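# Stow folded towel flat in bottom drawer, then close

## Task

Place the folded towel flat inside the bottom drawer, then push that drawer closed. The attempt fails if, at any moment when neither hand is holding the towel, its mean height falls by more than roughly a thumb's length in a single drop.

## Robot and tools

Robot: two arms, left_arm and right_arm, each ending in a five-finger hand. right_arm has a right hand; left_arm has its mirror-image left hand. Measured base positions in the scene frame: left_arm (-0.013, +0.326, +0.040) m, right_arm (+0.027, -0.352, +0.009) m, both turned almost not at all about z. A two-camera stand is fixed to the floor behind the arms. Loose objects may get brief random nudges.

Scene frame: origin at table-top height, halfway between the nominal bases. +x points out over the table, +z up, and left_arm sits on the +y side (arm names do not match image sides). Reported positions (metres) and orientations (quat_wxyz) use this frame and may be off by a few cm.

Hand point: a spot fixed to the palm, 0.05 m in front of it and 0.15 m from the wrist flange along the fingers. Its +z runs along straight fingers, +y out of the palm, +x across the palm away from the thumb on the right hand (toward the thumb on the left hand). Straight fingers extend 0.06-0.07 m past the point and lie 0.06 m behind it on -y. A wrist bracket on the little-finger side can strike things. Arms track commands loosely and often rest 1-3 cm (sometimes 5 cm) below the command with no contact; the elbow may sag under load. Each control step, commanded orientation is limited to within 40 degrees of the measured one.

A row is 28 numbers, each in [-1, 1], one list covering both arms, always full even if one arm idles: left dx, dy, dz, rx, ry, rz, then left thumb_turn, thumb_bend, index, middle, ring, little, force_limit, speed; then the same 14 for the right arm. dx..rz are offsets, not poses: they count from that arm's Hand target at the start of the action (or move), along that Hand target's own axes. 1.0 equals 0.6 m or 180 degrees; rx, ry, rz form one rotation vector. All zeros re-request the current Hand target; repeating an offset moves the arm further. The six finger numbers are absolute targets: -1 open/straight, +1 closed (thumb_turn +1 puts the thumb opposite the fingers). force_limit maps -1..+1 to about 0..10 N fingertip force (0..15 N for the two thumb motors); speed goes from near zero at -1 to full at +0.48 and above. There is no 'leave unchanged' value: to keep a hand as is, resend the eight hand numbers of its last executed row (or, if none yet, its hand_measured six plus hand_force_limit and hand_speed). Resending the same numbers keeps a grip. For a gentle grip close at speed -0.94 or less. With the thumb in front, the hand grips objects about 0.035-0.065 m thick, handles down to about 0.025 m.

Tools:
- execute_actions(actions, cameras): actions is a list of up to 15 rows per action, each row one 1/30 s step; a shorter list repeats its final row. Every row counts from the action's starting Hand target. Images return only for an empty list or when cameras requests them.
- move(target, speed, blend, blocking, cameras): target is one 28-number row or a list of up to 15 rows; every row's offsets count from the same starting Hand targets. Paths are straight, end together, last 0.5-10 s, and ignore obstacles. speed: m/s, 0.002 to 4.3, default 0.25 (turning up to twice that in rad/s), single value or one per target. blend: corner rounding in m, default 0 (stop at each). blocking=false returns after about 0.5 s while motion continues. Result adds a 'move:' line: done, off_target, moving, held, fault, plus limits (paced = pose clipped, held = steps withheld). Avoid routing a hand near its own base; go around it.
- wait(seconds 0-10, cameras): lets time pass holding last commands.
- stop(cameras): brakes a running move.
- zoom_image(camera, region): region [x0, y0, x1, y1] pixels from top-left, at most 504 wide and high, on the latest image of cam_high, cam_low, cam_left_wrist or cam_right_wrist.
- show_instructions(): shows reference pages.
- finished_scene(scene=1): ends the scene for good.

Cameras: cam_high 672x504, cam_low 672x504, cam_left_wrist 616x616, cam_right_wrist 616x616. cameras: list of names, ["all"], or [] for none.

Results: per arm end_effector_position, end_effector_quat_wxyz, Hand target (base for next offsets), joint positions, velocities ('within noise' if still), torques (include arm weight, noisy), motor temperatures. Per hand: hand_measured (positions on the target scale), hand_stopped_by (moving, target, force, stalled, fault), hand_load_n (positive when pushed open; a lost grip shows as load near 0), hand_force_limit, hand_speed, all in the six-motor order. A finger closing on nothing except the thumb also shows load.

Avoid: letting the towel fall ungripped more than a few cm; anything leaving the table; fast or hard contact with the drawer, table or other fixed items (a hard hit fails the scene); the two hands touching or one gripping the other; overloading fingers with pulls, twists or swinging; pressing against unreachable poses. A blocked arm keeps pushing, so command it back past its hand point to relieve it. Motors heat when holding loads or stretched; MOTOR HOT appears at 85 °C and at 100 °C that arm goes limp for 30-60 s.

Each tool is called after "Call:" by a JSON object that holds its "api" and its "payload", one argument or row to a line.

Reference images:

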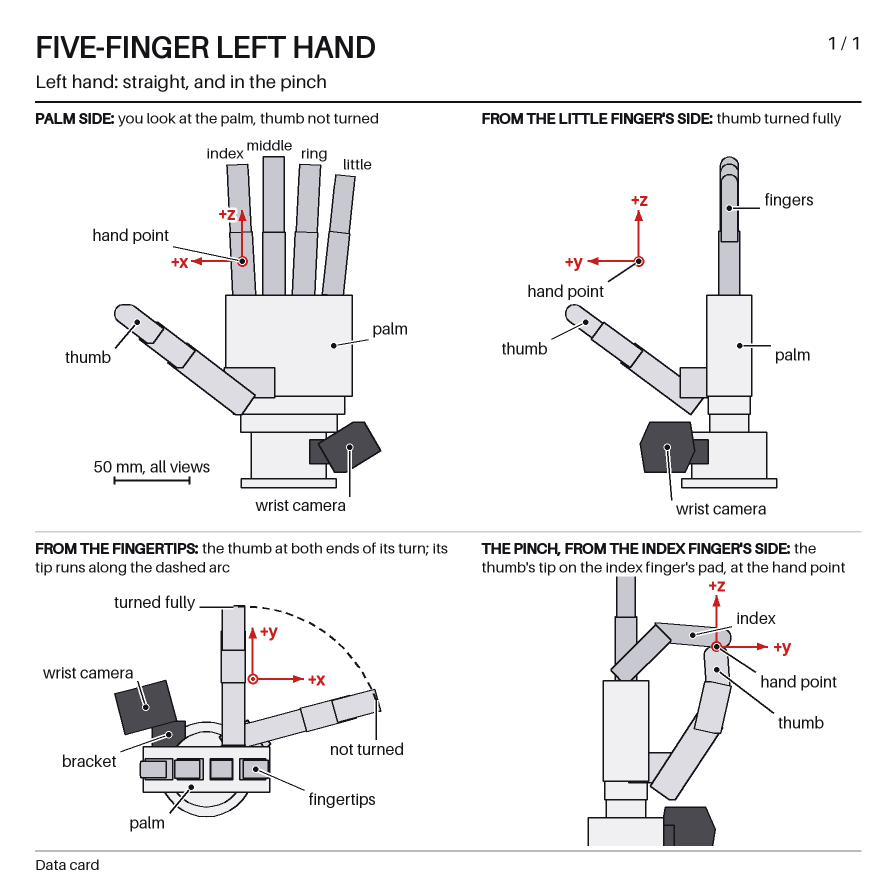

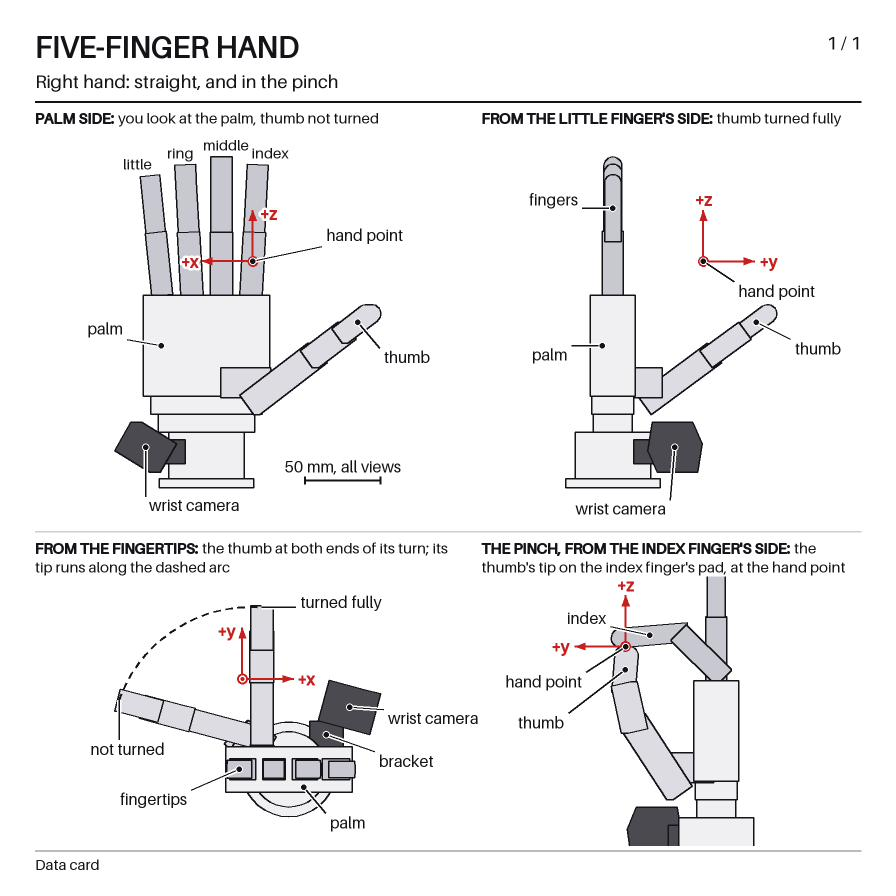

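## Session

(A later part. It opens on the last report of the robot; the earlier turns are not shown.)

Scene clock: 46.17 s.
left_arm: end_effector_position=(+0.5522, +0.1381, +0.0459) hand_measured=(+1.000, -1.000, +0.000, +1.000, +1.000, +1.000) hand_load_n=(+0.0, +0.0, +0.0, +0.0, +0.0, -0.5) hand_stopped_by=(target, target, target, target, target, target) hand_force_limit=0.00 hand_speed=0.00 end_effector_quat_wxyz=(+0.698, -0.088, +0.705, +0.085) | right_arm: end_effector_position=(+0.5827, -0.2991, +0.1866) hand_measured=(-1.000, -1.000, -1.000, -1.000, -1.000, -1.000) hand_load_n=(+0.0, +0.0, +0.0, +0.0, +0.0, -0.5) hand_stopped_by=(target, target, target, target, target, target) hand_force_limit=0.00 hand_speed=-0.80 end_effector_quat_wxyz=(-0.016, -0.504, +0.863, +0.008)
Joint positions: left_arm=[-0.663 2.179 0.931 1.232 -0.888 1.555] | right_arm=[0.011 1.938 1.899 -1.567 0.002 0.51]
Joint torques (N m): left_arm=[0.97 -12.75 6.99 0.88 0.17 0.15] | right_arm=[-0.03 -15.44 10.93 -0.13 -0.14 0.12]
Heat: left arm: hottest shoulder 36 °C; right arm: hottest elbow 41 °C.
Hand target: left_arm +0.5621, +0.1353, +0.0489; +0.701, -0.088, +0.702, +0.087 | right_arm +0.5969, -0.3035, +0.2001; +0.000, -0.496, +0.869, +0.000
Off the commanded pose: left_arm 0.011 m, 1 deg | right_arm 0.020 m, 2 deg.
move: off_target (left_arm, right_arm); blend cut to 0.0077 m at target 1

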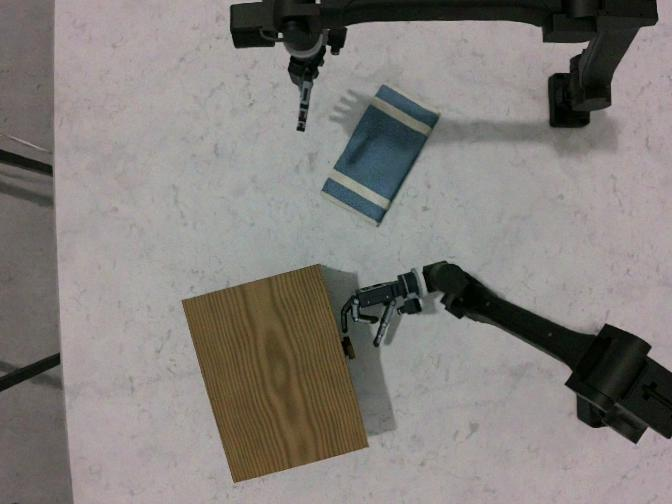

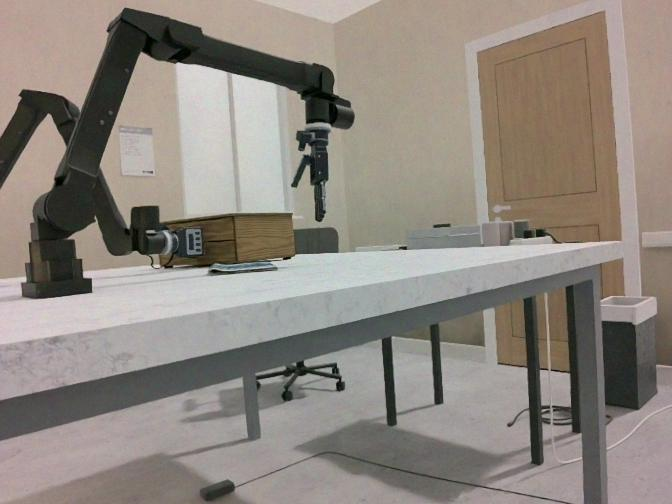

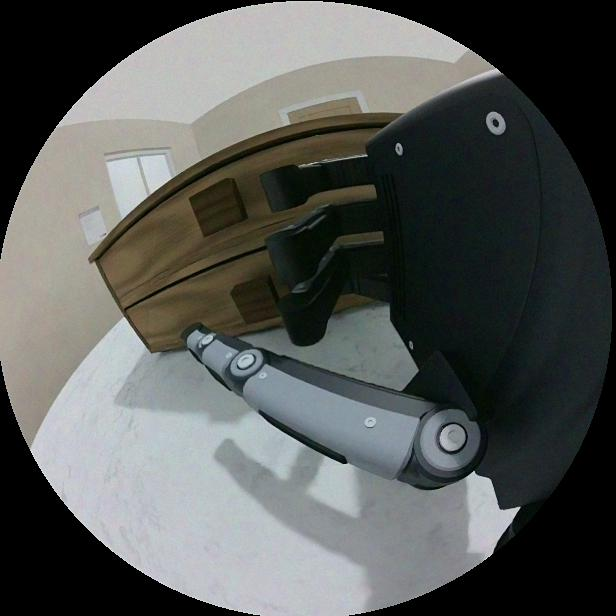

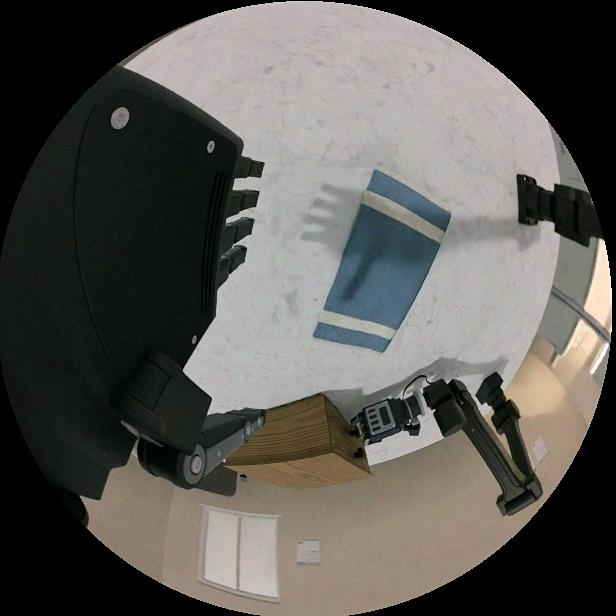

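Call:
{"api": "move", "payload": {
  "target": [
    [-0.005,-0.003,0.025,0,0,0,1,-1,0,1,1,1,0,0,0,0,0,0,0,0,-1,-1,-1,-1,-1,-1,0,-0.8],
    [-0.005,0.028,0.025,0,0,0,1,-1,0,1,1,1,0,0,0,0,0,0,0,0,-1,-1,-1,-1,-1,-1,0,-0.8]
  ],
  "speed": 0.06,
  "cameras": ["cam_high","cam_right_wrist","cam_left_wrist"]
}}

Call:
{"api": "zoom_image", "payload": {
  "camera": "cam_high",
  "region": [310, 280, 430, 400]
}}

Call:
{"api": "zoom_image", "payload": {
  "camera": "cam_right_wrist",
  "region": [340, 390, 420, 470]
}}

Call:
{"api": "zoom_image", "payload": {
  "camera": "cam_left_wrist",
  "region": [150, 130, 400, 370]
}}

Scene clock: 49.83 s.
left_arm: end_effector_position=(+0.5664, +0.1412, +0.0459) hand_measured=(+1.000, -1.000, +0.000, +1.000, +1.000, +1.000) hand_load_n=(+0.5, +0.0, -2.5, +0.0, -0.5, +0.0) hand_stopped_by=(target, target, target, target, target, target) hand_force_limit=0.00 hand_speed=0.00 end_effector_quat_wxyz=(+0.696, -0.077, +0.709, +0.082) | right_arm: end_effector_position=(+0.5827, -0.2991, +0.1866) hand_measured=(-1.000, -1.000, -1.000, -1.000, -1.000, -1.000) hand_load_n=(+0.0, +0.0, +0.0, +0.0, +0.0, +0.0) hand_stopped_by=(target, target, target, target, target, target) hand_force_limit=0.00 hand_speed=-0.80 end_effector_quat_wxyz=(-0.016, -0.504, +0.863, +0.008)
Joint positions: left_arm=[-0.638 2.18 0.949 1.205 -0.843 1.559] | right_arm=[0.011 1.938 1.899 -1.567 0.002 0.51]
Joint torques (N m): left_arm=[2.49 -13.86 4.74 1.94 0.12 0.11] | right_arm=[-0.26 -15.09 11.18 -0.18 -0.12 0.16]
Heat: left arm: hottest shoulder 36 °C; right arm: hottest elbow 41 °C.
Hand target: left_arm +0.5726, +0.1551, +0.0520; +0.701, -0.088, +0.702, +0.087 | right_arm +0.5969, -0.3035, +0.2001; +0.000, -0.496, +0.869, +0.000
Off the commanded pose: left_arm 0.017 m, 2 deg | right_arm 0.020 m, 2 deg.
move: off_target (left_arm, right_arm)
Images, in order (width x height): cam_high 672x504, cam_left_wrist 616x616, cam_right_wrist 616x616.

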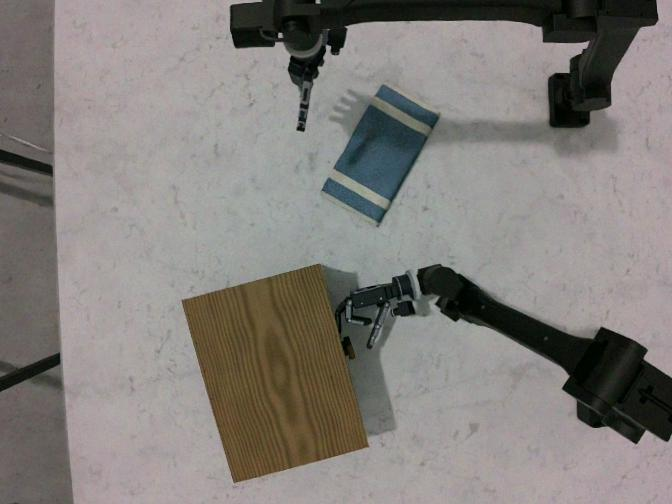

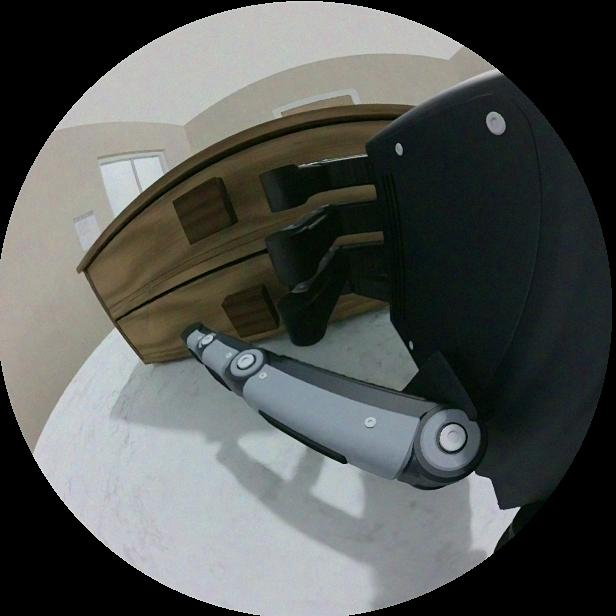

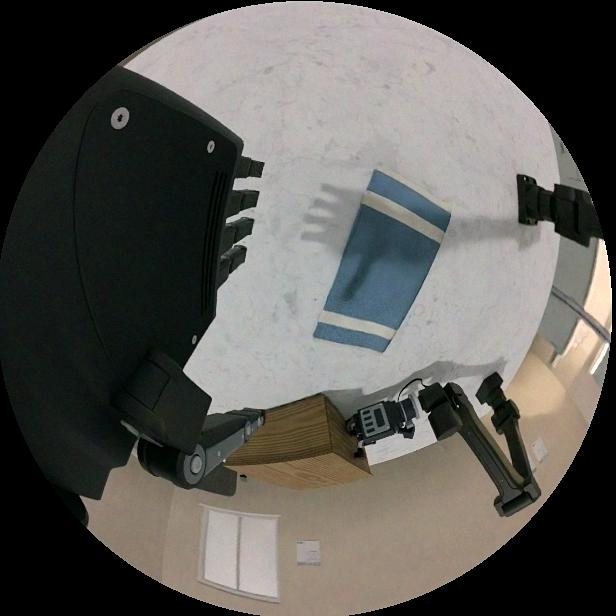

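Scaled by 4.200.

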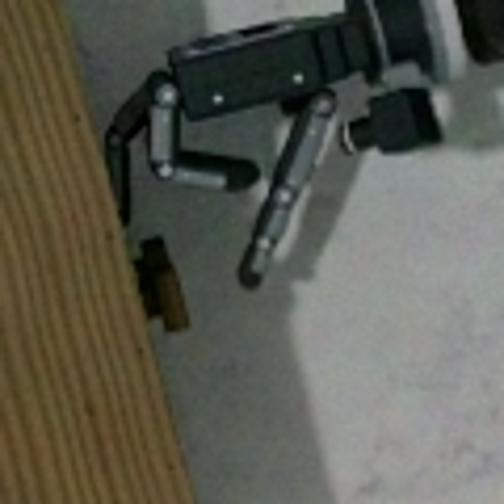

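Scaled by 6.300 from the camera's 616x616 image, which has a finer 880x880 frame.

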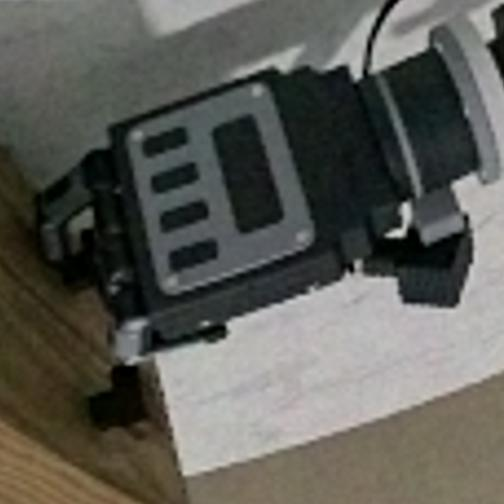

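Scaled by 2.016 from the camera's 616x616 image, which has a finer 880x880 frame.

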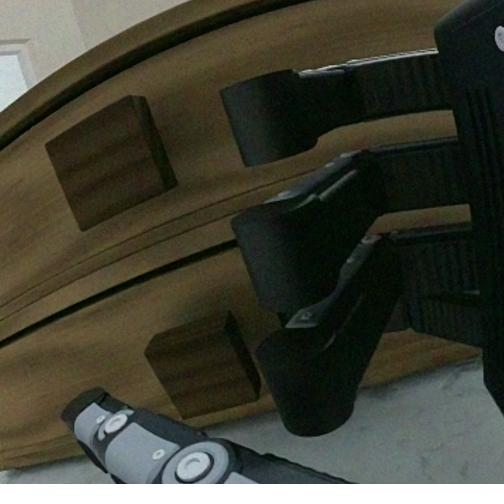

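Call:
{"api": "move", "payload": {
  "target": [0,0.02,-0.008,0,0,0,1,-1,0,1,1,1,0,0,0,0,0,0,0,0,-1,-1,-1,-1,-1,-1,0,-0.8],
  "speed": 0.1,
  "cameras": ["cam_high","cam_left_wrist"]
}}

Call:
{"api": "zoom_image", "payload": {
  "camera": "cam_high",
  "region": [310, 280, 430, 400]
}}

Call:
{"api": "zoom_image", "payload": {
  "camera": "cam_left_wrist",
  "region": [150, 130, 400, 370]
}}

Scene clock: 52.67 s.
left_arm: end_effector_position=(+0.5618, +0.1566, +0.0410) hand_measured=(+1.000, -1.000, +0.000, +1.000, +1.000, +1.000) hand_load_n=(+0.0, +0.0, +1.5, +0.0, +0.0, +0.5) hand_stopped_by=(target, target, target, target, target, target) hand_force_limit=0.00 hand_speed=0.00 end_effector_quat_wxyz=(+0.694, -0.078, +0.711, +0.086) | right_arm: end_effector_position=(+0.5827, -0.2991, +0.1866) hand_measured=(-1.000, -1.000, -1.000, -1.000, -1.000, -1.000) hand_load_n=(+0.0, +0.0, +0.0, +0.0, +0.0, +0.5) hand_stopped_by=(target, target, target, target, target, target) hand_force_limit=0.00 hand_speed=-0.80 end_effector_quat_wxyz=(-0.016, -0.504, +0.863, +0.008)
Joint positions: left_arm=[-0.619 2.18 0.918 1.228 -0.83 1.559] | right_arm=[0.011 1.938 1.899 -1.567 0.002 0.51]
Joint torques (N m): left_arm=[1.67 -14.51 4.03 2.06 -0.03 0.11] | right_arm=[-0.38 -14.68 11.29 -0.06 -0.1 0.13]
Heat: left arm: hottest shoulder 36 °C; right arm: hottest elbow 41 °C.
Hand target: left_arm +0.5649, +0.1656, +0.0519; +0.701, -0.088, +0.702, +0.087 | right_arm +0.5969, -0.3035, +0.2001; +0.000, -0.496, +0.869, +0.000
Off the commanded pose: left_arm 0.015 m, 2 deg | right_arm 0.020 m, 2 deg.
move: off_target (left_arm, right_arm)
Images, in order (width x height): cam_high 672x504, cam_left_wrist 616x616.

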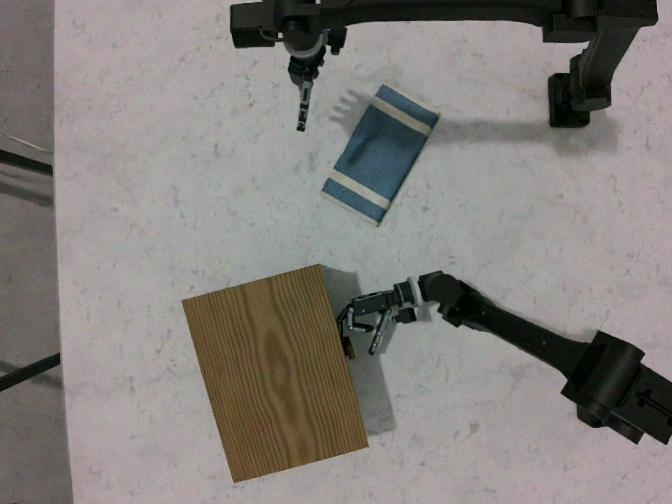

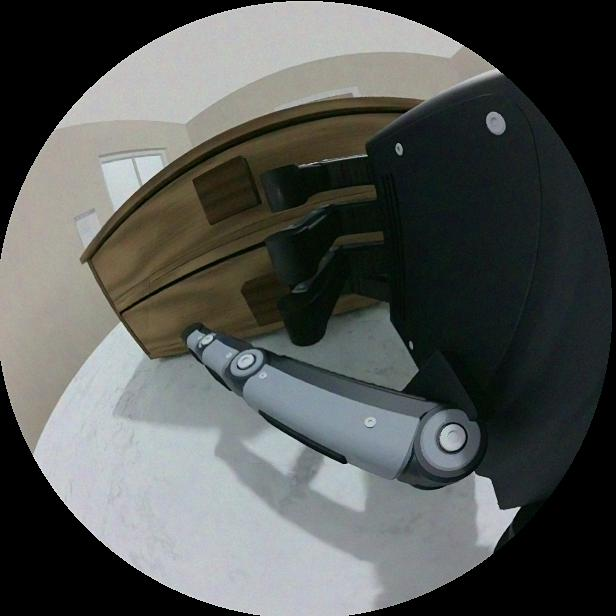

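Scaled by 4.200.

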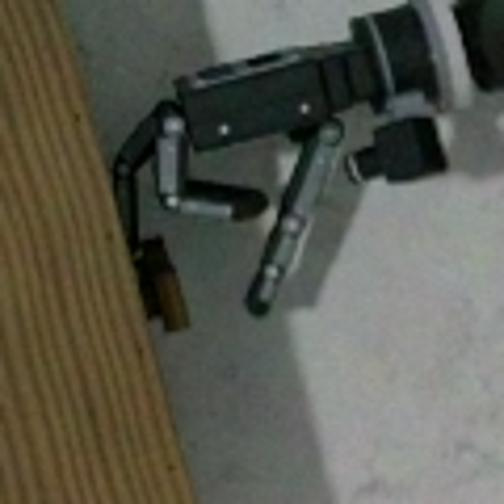

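Scaled by 2.016 from the camera's 616x616 image, which has a finer 880x880 frame.

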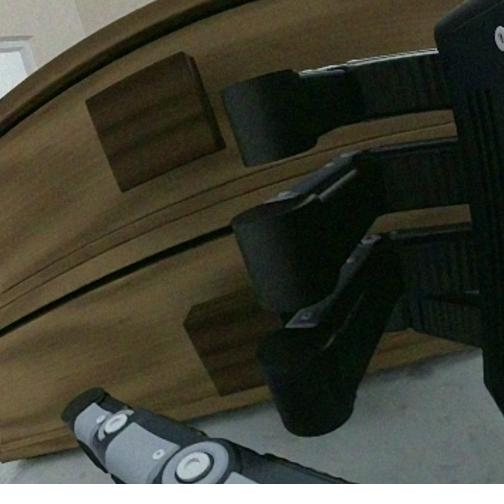

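Call:
{"api": "move", "payload": {
  "target": [0,-0.006,0,0,0,0,1,0.3,0,1,1,1,-0.4,-0.3,0,0,0,0,0,0,-1,-1,-1,-1,-1,-1,0,-0.8],
  "speed": 0.1,
  "cameras": ["cam_high","cam_left_wrist"]
}}

Call:
{"api": "zoom_image", "payload": {
  "camera": "cam_high",
  "region": [310, 280, 430, 400]
}}

Call:
{"api": "zoom_image", "payload": {
  "camera": "cam_left_wrist",
  "region": [150, 130, 400, 370]
}}

Scene clock: 54.50 s.
left_arm: end_effector_position=(+0.5619, +0.1565, +0.0410) hand_measured=(+1.000, -0.510, +0.000, +1.000, +1.000, +1.000) hand_load_n=(+2.0, +6.0, +1.5, -1.0, +0.0, +0.0) hand_stopped_by=(target, force, target, target, target, target) hand_force_limit=-0.40 hand_speed=-0.30 end_effector_quat_wxyz=(+0.694, -0.078, +0.711, +0.085) | right_arm: end_effector_position=(+0.5827, -0.2991, +0.1866) hand_measured=(-1.000, -1.000, -1.000, -1.000, -1.000, -1.000) hand_load_n=(+0.0, +0.0, +0.0, +0.0, +0.0, +0.0) hand_stopped_by=(target, target, target, target, target, target) hand_force_limit=0.00 hand_speed=-0.80 end_effector_quat_wxyz=(-0.016, -0.504, +0.863, +0.008)
Joint positions: left_arm=[-0.619 2.18 0.918 1.229 -0.83 1.559] | right_arm=[0.011 1.938 1.899 -1.567 0.002 0.51]
Joint torques (N m): left_arm=[1.26 -14.33 4.7 1.8 -0.23 0.11] | right_arm=[-0.67 -14.62 11.17 -0.2 -0.07 0.12]
Heat: left arm: hottest shoulder 36 °C; right arm: hottest elbow 41 °C.
Hand target: left_arm +0.5658, +0.1620, +0.0520; +0.701, -0.088, +0.702, +0.087 | right_arm +0.5969, -0.3035, +0.2001; +0.000, -0.496, +0.869, +0.000
Off the commanded pose: left_arm 0.013 m, 2 deg | right_arm 0.020 m, 2 deg.
move: off_target (left_arm, right_arm)
Images, in order (width x height): cam_high 672x504, cam_left_wrist 616x616.

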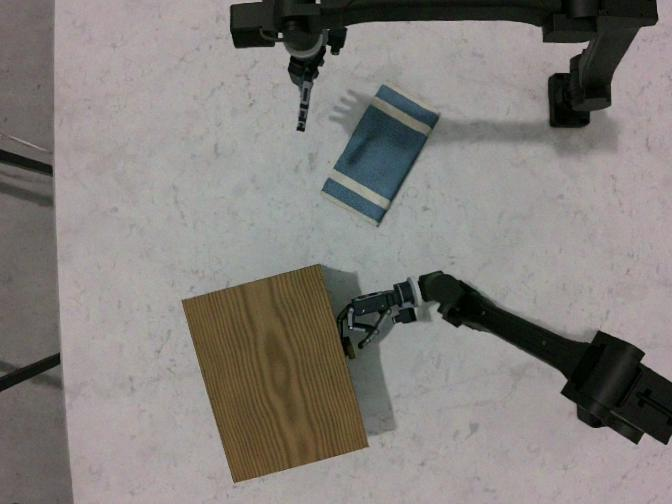

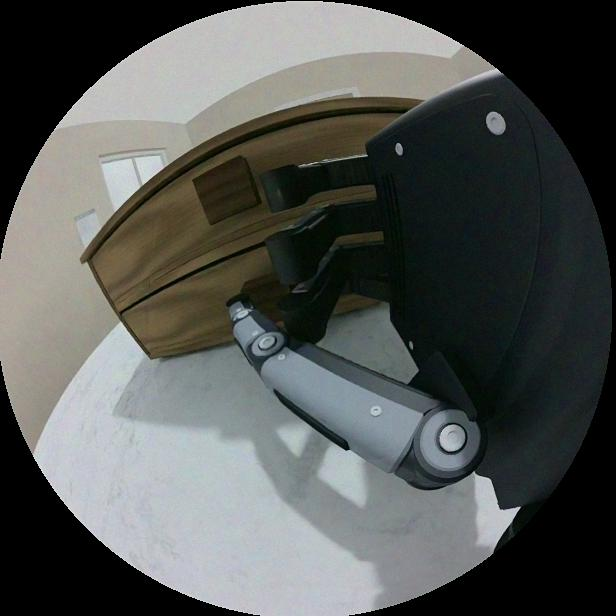

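Scaled by 4.200.

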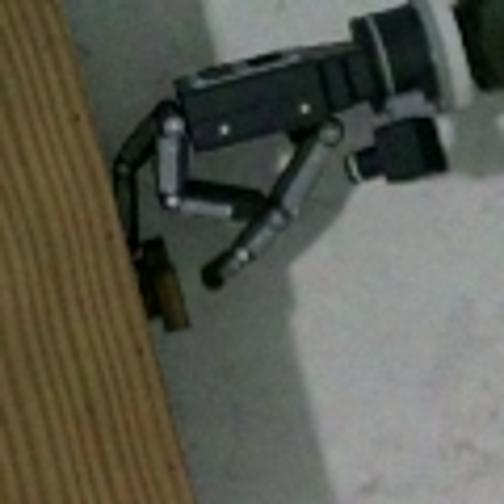

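Scaled by 2.016 from the camera's 616x616 image, which has a finer 880x880 frame.

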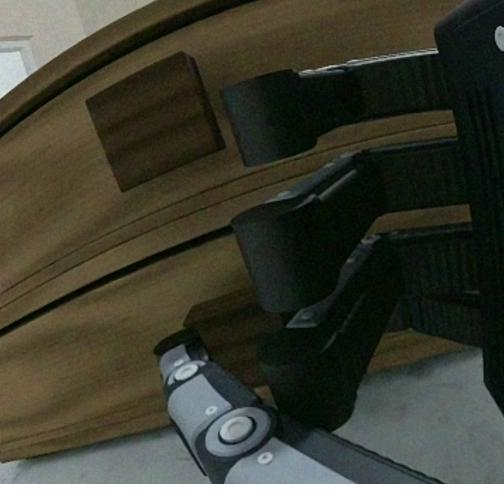

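Call:
{"api": "move", "payload": {
  "target": [0,0.004,-0.1,0,0,0,1,-0.7,0,1,1,1,-0.4,-0.3,0,0,0,0,0,0,-1,-1,-1,-1,-1,-1,0,-0.8],
  "speed": 0.06,
  "cameras": ["cam_high","cam_left_wrist","cam_right_wrist"]
}}

Call:
{"api": "zoom_image", "payload": {
  "camera": "cam_high",
  "region": [310, 280, 430, 400]
}}

Call:
{"api": "zoom_image", "payload": {
  "camera": "cam_left_wrist",
  "region": [150, 130, 400, 370]
}}

Scene clock: 57.87 s.
left_arm: end_effector_position=(+0.5139, +0.1482, +0.0407) hand_measured=(+1.000, -0.700, +0.000, +1.000, +1.000, +1.000) hand_load_n=(+0.5, +0.0, +6.5, +0.0, +0.0, +0.0) hand_stopped_by=(target, target, target, target, target, target) hand_force_limit=-0.40 hand_speed=-0.30 end_effector_quat_wxyz=(+0.695, -0.079, +0.710, +0.087) | right_arm: end_effector_position=(+0.5827, -0.2991, +0.1866) hand_measured=(-1.000, -1.000, -1.000, -1.000, -1.000, -1.000) hand_load_n=(+0.0, +0.0, +0.0, +0.0, +0.0, -0.5) hand_stopped_by=(target, target, target, target, target, target) hand_force_limit=0.00 hand_speed=-0.80 end_effector_quat_wxyz=(-0.016, -0.504, +0.863, +0.008)
Joint positions: left_arm=[-0.695 2.156 0.822 1.301 -0.909 1.559] | right_arm=[0.011 1.938 1.899 -1.567 0.002 0.51]
Joint torques (N m): left_arm=[-0.21 -14.21 2.35 2.06 -0.95 0.1] | right_arm=[-0.44 -14.62 11.14 -0.24 -0.14 0.1]
Heat: left arm: hottest shoulder 36 °C; right arm: hottest elbow 41 °C.
Hand target: left_arm +0.5071, +0.1498, +0.0520; +0.701, -0.088, +0.702, +0.087 | right_arm +0.5969, -0.3035, +0.2001; +0.000, -0.496, +0.869, +0.000
Off the commanded pose: left_arm 0.013 m, 2 deg | right_arm 0.020 m, 2 deg.
move: off_target (left_arm, right_arm)
Images, in order (width x height): cam_high 672x504, cam_left_wrist 616x616, cam_right_wrist 616x616.

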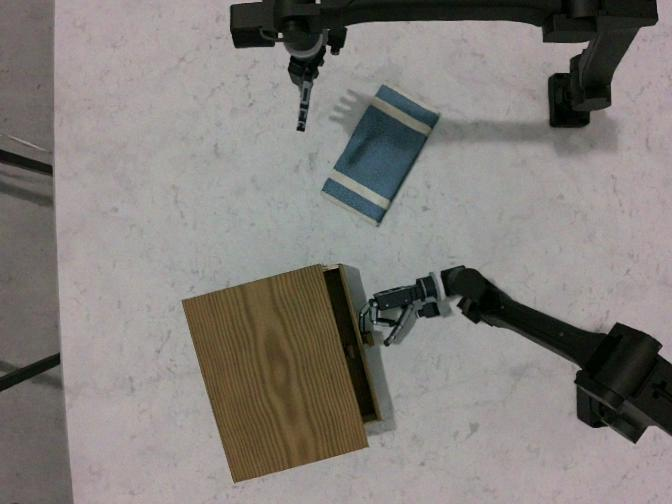

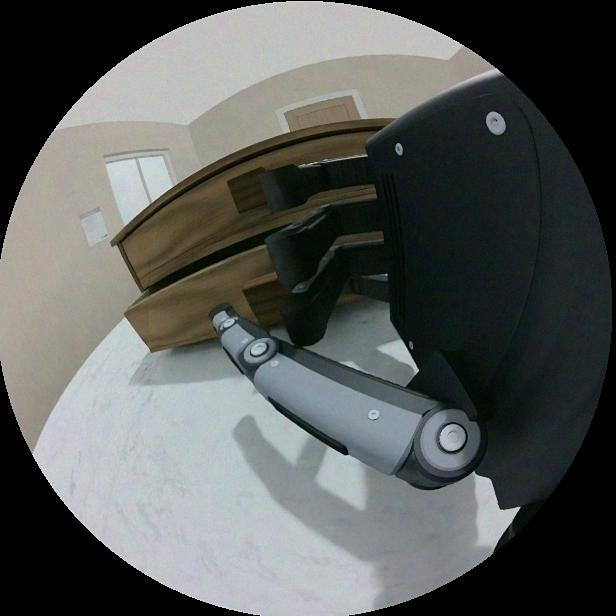

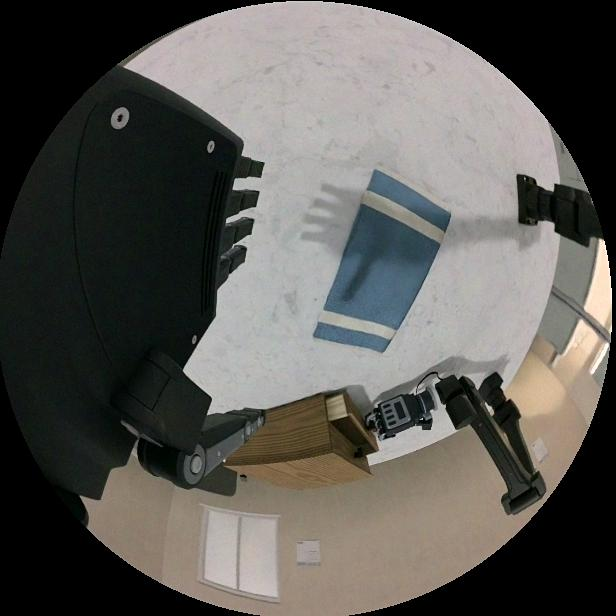

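Scaled by 4.200.

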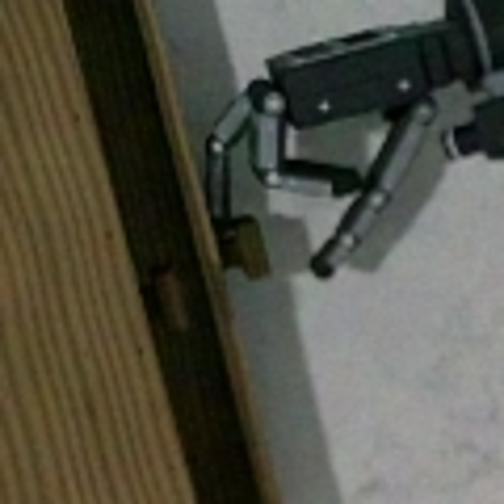

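Scaled by 2.016 from the camera's 616x616 image, which has a finer 880x880 frame.

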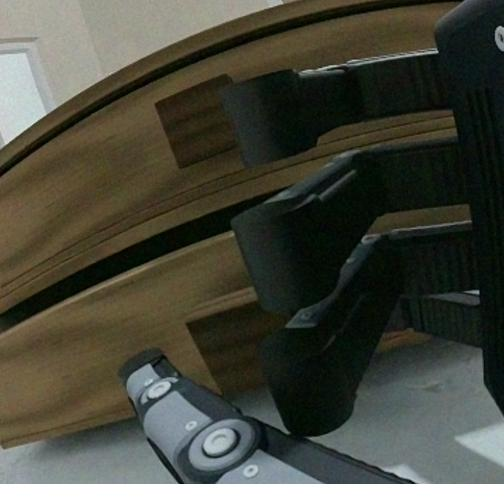

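Call:
{"api": "move", "payload": {
  "target": [0,0.004,-0.233,0,0,0,1,-0.7,0,1,1,1,-0.4,-0.3,0,0,0,0,0,0,-1,-1,-1,-1,-1,-1,0,-0.8],
  "speed": 0.08,
  "cameras": ["cam_high","cam_left_wrist","cam_right_wrist","cam_low"]
}}

Call:
{"api": "zoom_image", "payload": {
  "camera": "cam_high",
  "region": [290, 240, 490, 460]
}}

Call:
{"api": "zoom_image", "payload": {
  "camera": "cam_right_wrist",
  "region": [290, 360, 460, 500]
}}

Scene clock: 61.00 s.
left_arm: end_effector_position=(+0.3818, +0.1202, +0.0425) hand_measured=(+1.000, -0.700, +0.000, +1.000, +1.000, +1.000) hand_load_n=(+0.0, +0.0, +10.5, +0.0, +0.0, +0.0) hand_stopped_by=(target, target, target, target, target, target) hand_force_limit=-0.40 hand_speed=-0.30 end_effector_quat_wxyz=(+0.697, -0.086, +0.707, +0.091) | right_arm: end_effector_position=(+0.5827, -0.2991, +0.1866) hand_measured=(-1.000, -1.000, -1.000, -1.000, -1.000, -1.000) hand_load_n=(+0.0, +0.0, +0.0, +0.0, +0.0, +0.0) hand_stopped_by=(target, target, target, target, target, target) hand_force_limit=0.00 hand_speed=-0.80 end_effector_quat_wxyz=(-0.016, -0.504, +0.863, +0.008)
Joint positions: left_arm=[-0.973 2.117 0.632 1.449 -1.203 1.546] | right_arm=[0.011 1.938 1.899 -1.567 0.002 0.51]
Joint torques (N m): left_arm=[-1.55 -12.34 0.66 1.72 -1.01 0.17] | right_arm=[0.09 -14.86 11.22 -0.08 -0.08 0.16]
Heat: left arm: hottest shoulder 36 °C; right arm: hottest elbow 41 °C.
Hand target: left_arm +0.3709, +0.1177, +0.0522; +0.701, -0.088, +0.702, +0.087 | right_arm +0.5969, -0.3035, +0.2001; +0.000, -0.496, +0.869, +0.000
Off the commanded pose: left_arm 0.015 m, 1 deg | right_arm 0.020 m, 2 deg.
move: off_target (left_arm, right_arm)

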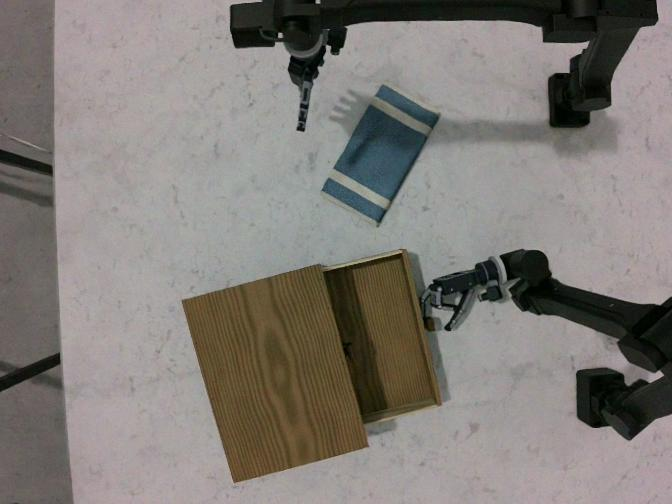

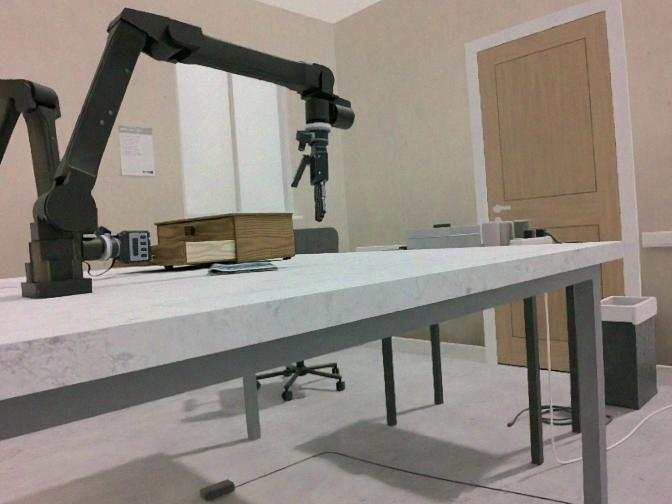

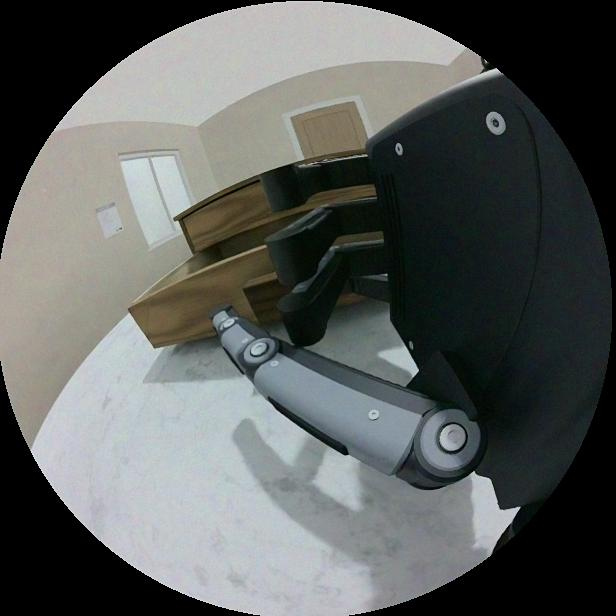

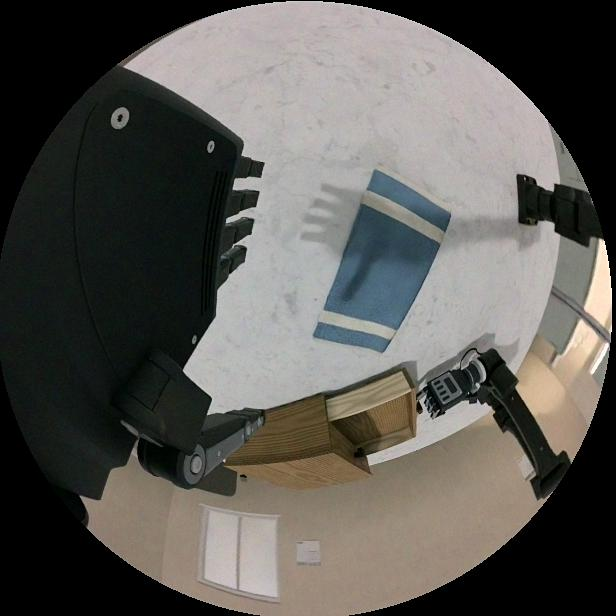

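Scaled by 2.291.

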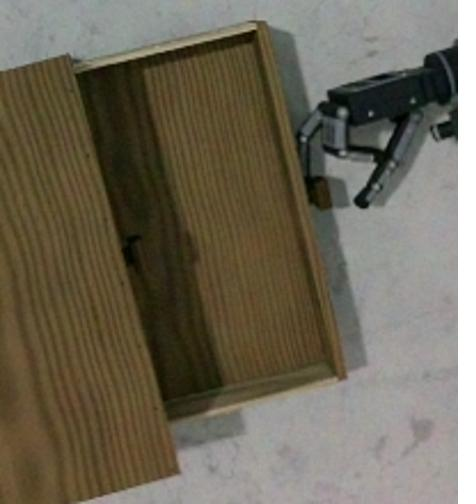

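Scaled by 2.965 from the camera's 616x616 image, which has a finer 880x880 frame.

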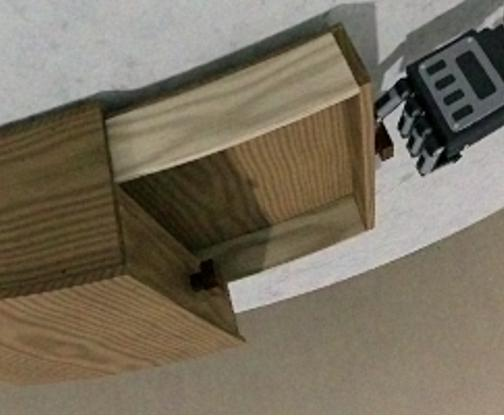

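Call:
{"api": "move", "payload": {
  "target": [
    [0,-0.006,0.025,0,0,0,1,-0.7,0,1,1,1,-0.4,-0.3,0,0,0,0,0,0,-1,-1,-1,-1,-1,-1,0,-0.8],
    [0,-0.075,0.02,0,0,0,1,-0.7,0,1,1,1,-0.4,-0.3,0,0,0,0,0,0,-1,-1,-1,-1,-1,-1,0,-0.8],
    [-0.08,-0.075,-0.06,0,0,0,1,-0.7,0,1,1,1,-0.4,-0.3,0,0,0,0,0,0,-1,-1,-1,-1,-1,-1,0,-0.8]
  ],
  "speed": 0.1,
  "blend": [0,0.01,0],
  "cameras": ["cam_high","cam_low","cam_left_wrist"]
}}

Call:
{"api": "zoom_image", "payload": {
  "camera": "cam_low",
  "region": [190, 230, 300, 290]
}}

Call:
{"api": "zoom_image", "payload": {
  "camera": "cam_high",
  "region": [300, 70, 450, 235]
}}

Scene clock: 65.33 s.
left_arm: end_effector_position=(+0.3507, +0.0685, +0.0949) hand_measured=(+1.000, -0.700, +0.000, +1.000, +1.000, +1.000) hand_load_n=(+0.5, +0.0, +0.0, +0.0, +0.0, +0.0) hand_stopped_by=(target, target, target, target, target, target) hand_force_limit=-0.40 hand_speed=-0.30 end_effector_quat_wxyz=(+0.700, -0.091, +0.702, +0.091) | right_arm: end_effector_position=(+0.5827, -0.2991, +0.1866) hand_measured=(-1.000, -1.000, -1.000, -1.000, -1.000, -1.000) hand_load_n=(+0.0, +0.0, +0.0, +0.0, +0.0, +0.0) hand_stopped_by=(target, target, target, target, target, target) hand_force_limit=0.00 hand_speed=-0.80 end_effector_quat_wxyz=(-0.016, -0.504, +0.863, +0.008)
Joint positions: left_arm=[-1.109 1.967 0.681 1.275 -1.345 1.561] | right_arm=[0.011 1.938 1.899 -1.567 0.002 0.51]
Joint torques (N m): left_arm=[-0.44 -11.69 3.58 0.62 -0.06 0.07] | right_arm=[-0.79 -14.86 11.18 -0.21 -0.08 0.16]
Motor temperatures (°C): left_arm=[32 36 33 29 36 31] | right_arm=[34 38 42 36 31 32]
Heat: left arm: hottest shoulder 36 °C; right arm: hottest elbow 42 °C.
Hand target: left_arm +0.3472, +0.0651, +0.1003; +0.701, -0.088, +0.702, +0.087 | right_arm +0.5969, -0.3035, +0.2001; +0.000, -0.496, +0.869, +0.000
Off the commanded pose: left_arm 0.007 m, 0 deg | right_arm 0.020 m, 2 deg.
move: off_target (right_arm)
Images, in order (width x height): cam_high 672x504, cam_low 672x504, cam_left_wrist 616x616.

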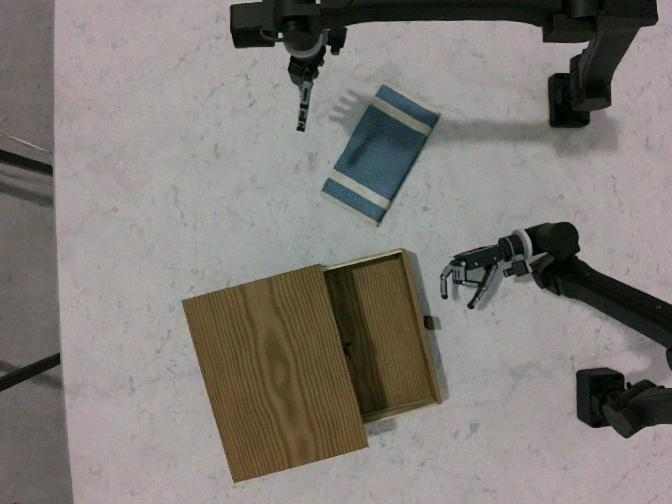

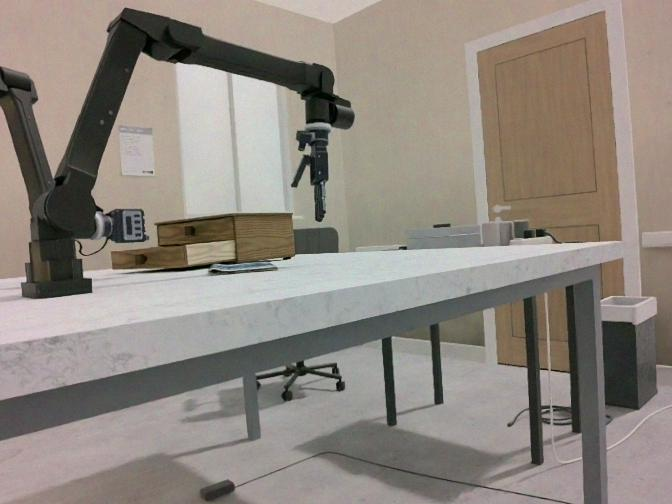

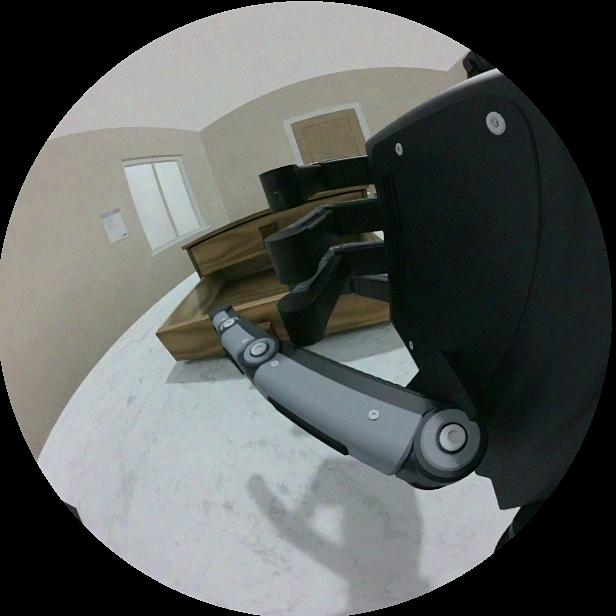

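Scaled by 4.582.

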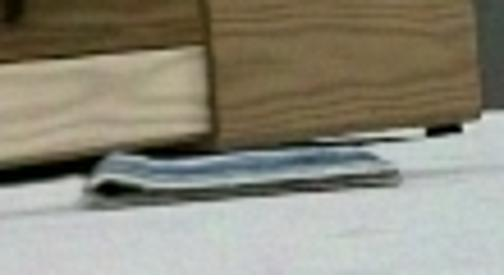

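Scaled by 3.055.

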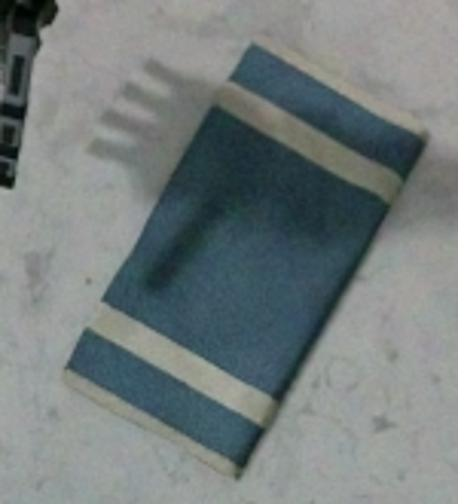

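Call:
{"api": "move", "payload": {
  "target": [
    [-0.1995,-0.1063,-0.0222,0.0532,0.2950,-0.4047,1,-1,0,0,1,1,0,0,0.08,0.1795,0,0.333,-0.0077,-0.013,1,-1,0,0,1,1,0,0],
    [-0.0495,-0.3665,0.1157,0.0532,0.2950,-0.4047,1,-1,0,0,1,1,0,0,0.1443,0.3177,0.1168,0.333,-0.0077,-0.013,1,-1,0,0,1,1,0,0]
  ],
  "speed": 0.25,
  "blend": [0.03,0],
  "cameras": ["all"]
}}

Scene clock: 79.53 s.
left_arm: end_effector_position=(+0.4550, -0.1057, +0.1061) hand_measured=(+1.000, -1.000, +0.000, +0.000, +1.000, +1.000) hand_load_n=(+0.0, +0.0, +0.0, +0.0, +0.0, +0.0) hand_stopped_by=(target, target, target, target, target, target) hand_force_limit=0.00 hand_speed=0.00 end_effector_quat_wxyz=(+0.254, -0.450, +0.757, -0.400) | right_arm: end_effector_position=(+0.3869, -0.2860, +0.1251) hand_measured=(+1.000, -1.000, +0.000, +0.000, +1.000, +1.000) hand_load_n=(+0.0, +0.0, +0.0, +0.0, +0.0, +0.0) hand_stopped_by=(target, target, target, target, target, target) hand_force_limit=0.00 hand_speed=0.00 end_effector_quat_wxyz=(+0.245, -0.452, +0.743, -0.429)
Joint positions: left_arm=[-0.78 1.705 1.057 0.043 -0.241 -0.135] | right_arm=[0.455 0.929 0.514 -0.378 0.771 0.589]
Joint torques (N m): left_arm=[-0.5 -11.46 13.22 2.02 -0.18 -0.13] | right_arm=[1.49 -3.08 7.91 1.46 0.47 0.15]
Heat: left arm: hottest shoulder 36 °C; right arm: hottest elbow 42 °C.
Hand target: left_arm +0.4688, -0.1307, +0.1301; +0.257, -0.447, +0.742, -0.429 | right_arm +0.3886, -0.2811, +0.1301; +0.257, -0.446, +0.743, -0.428
Off the commanded pose: left_arm 0.037 m, 4 deg | right_arm 0.007 m, 1 deg.
move: off_target (left_arm)

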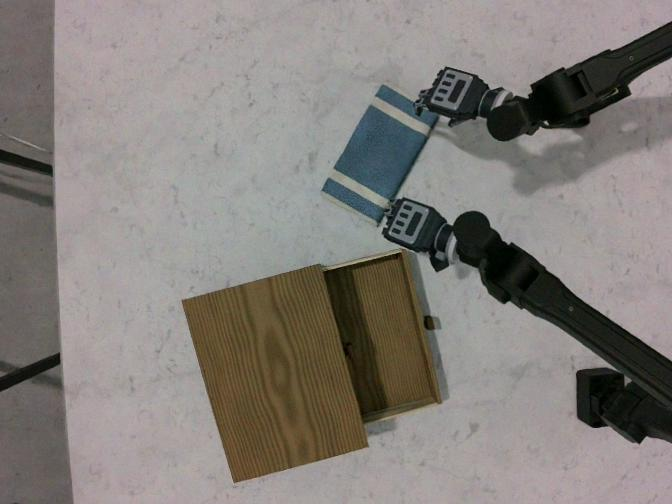

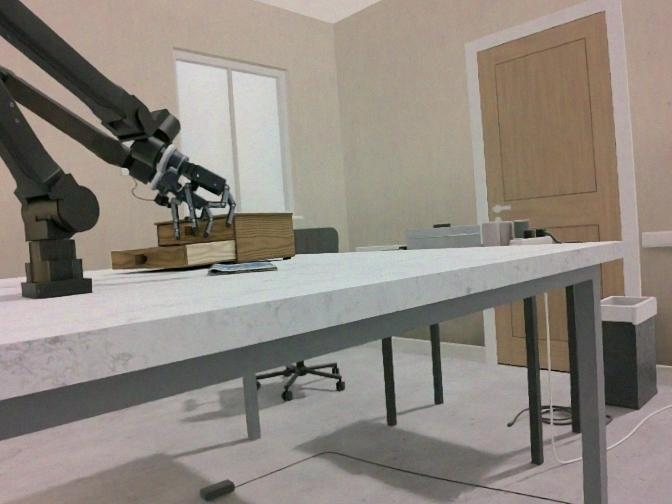

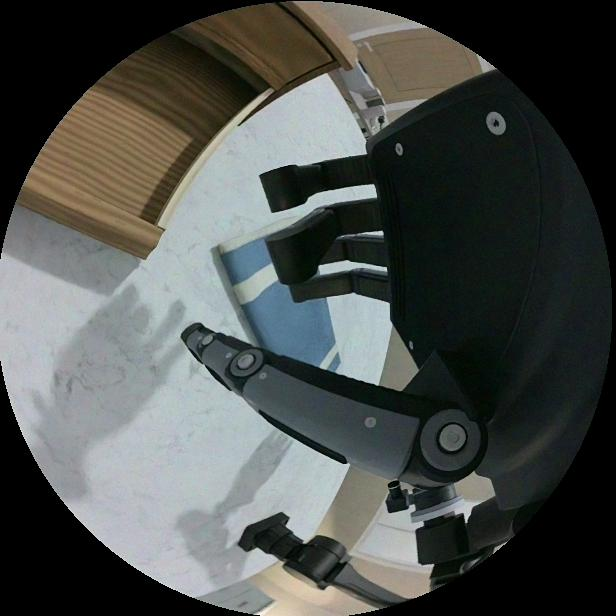

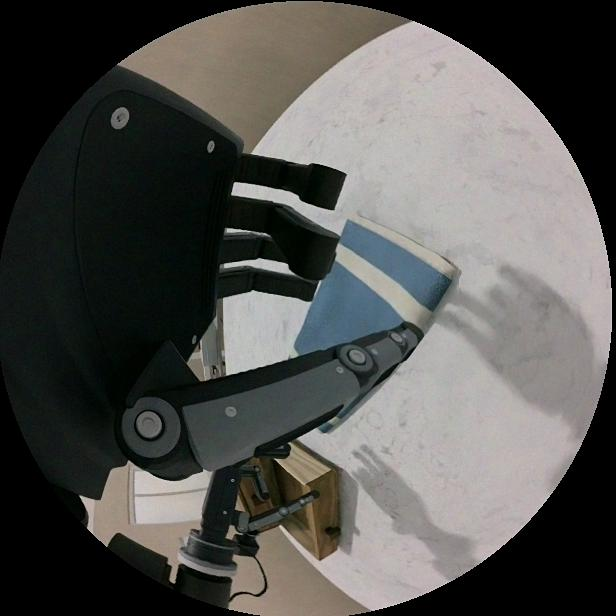

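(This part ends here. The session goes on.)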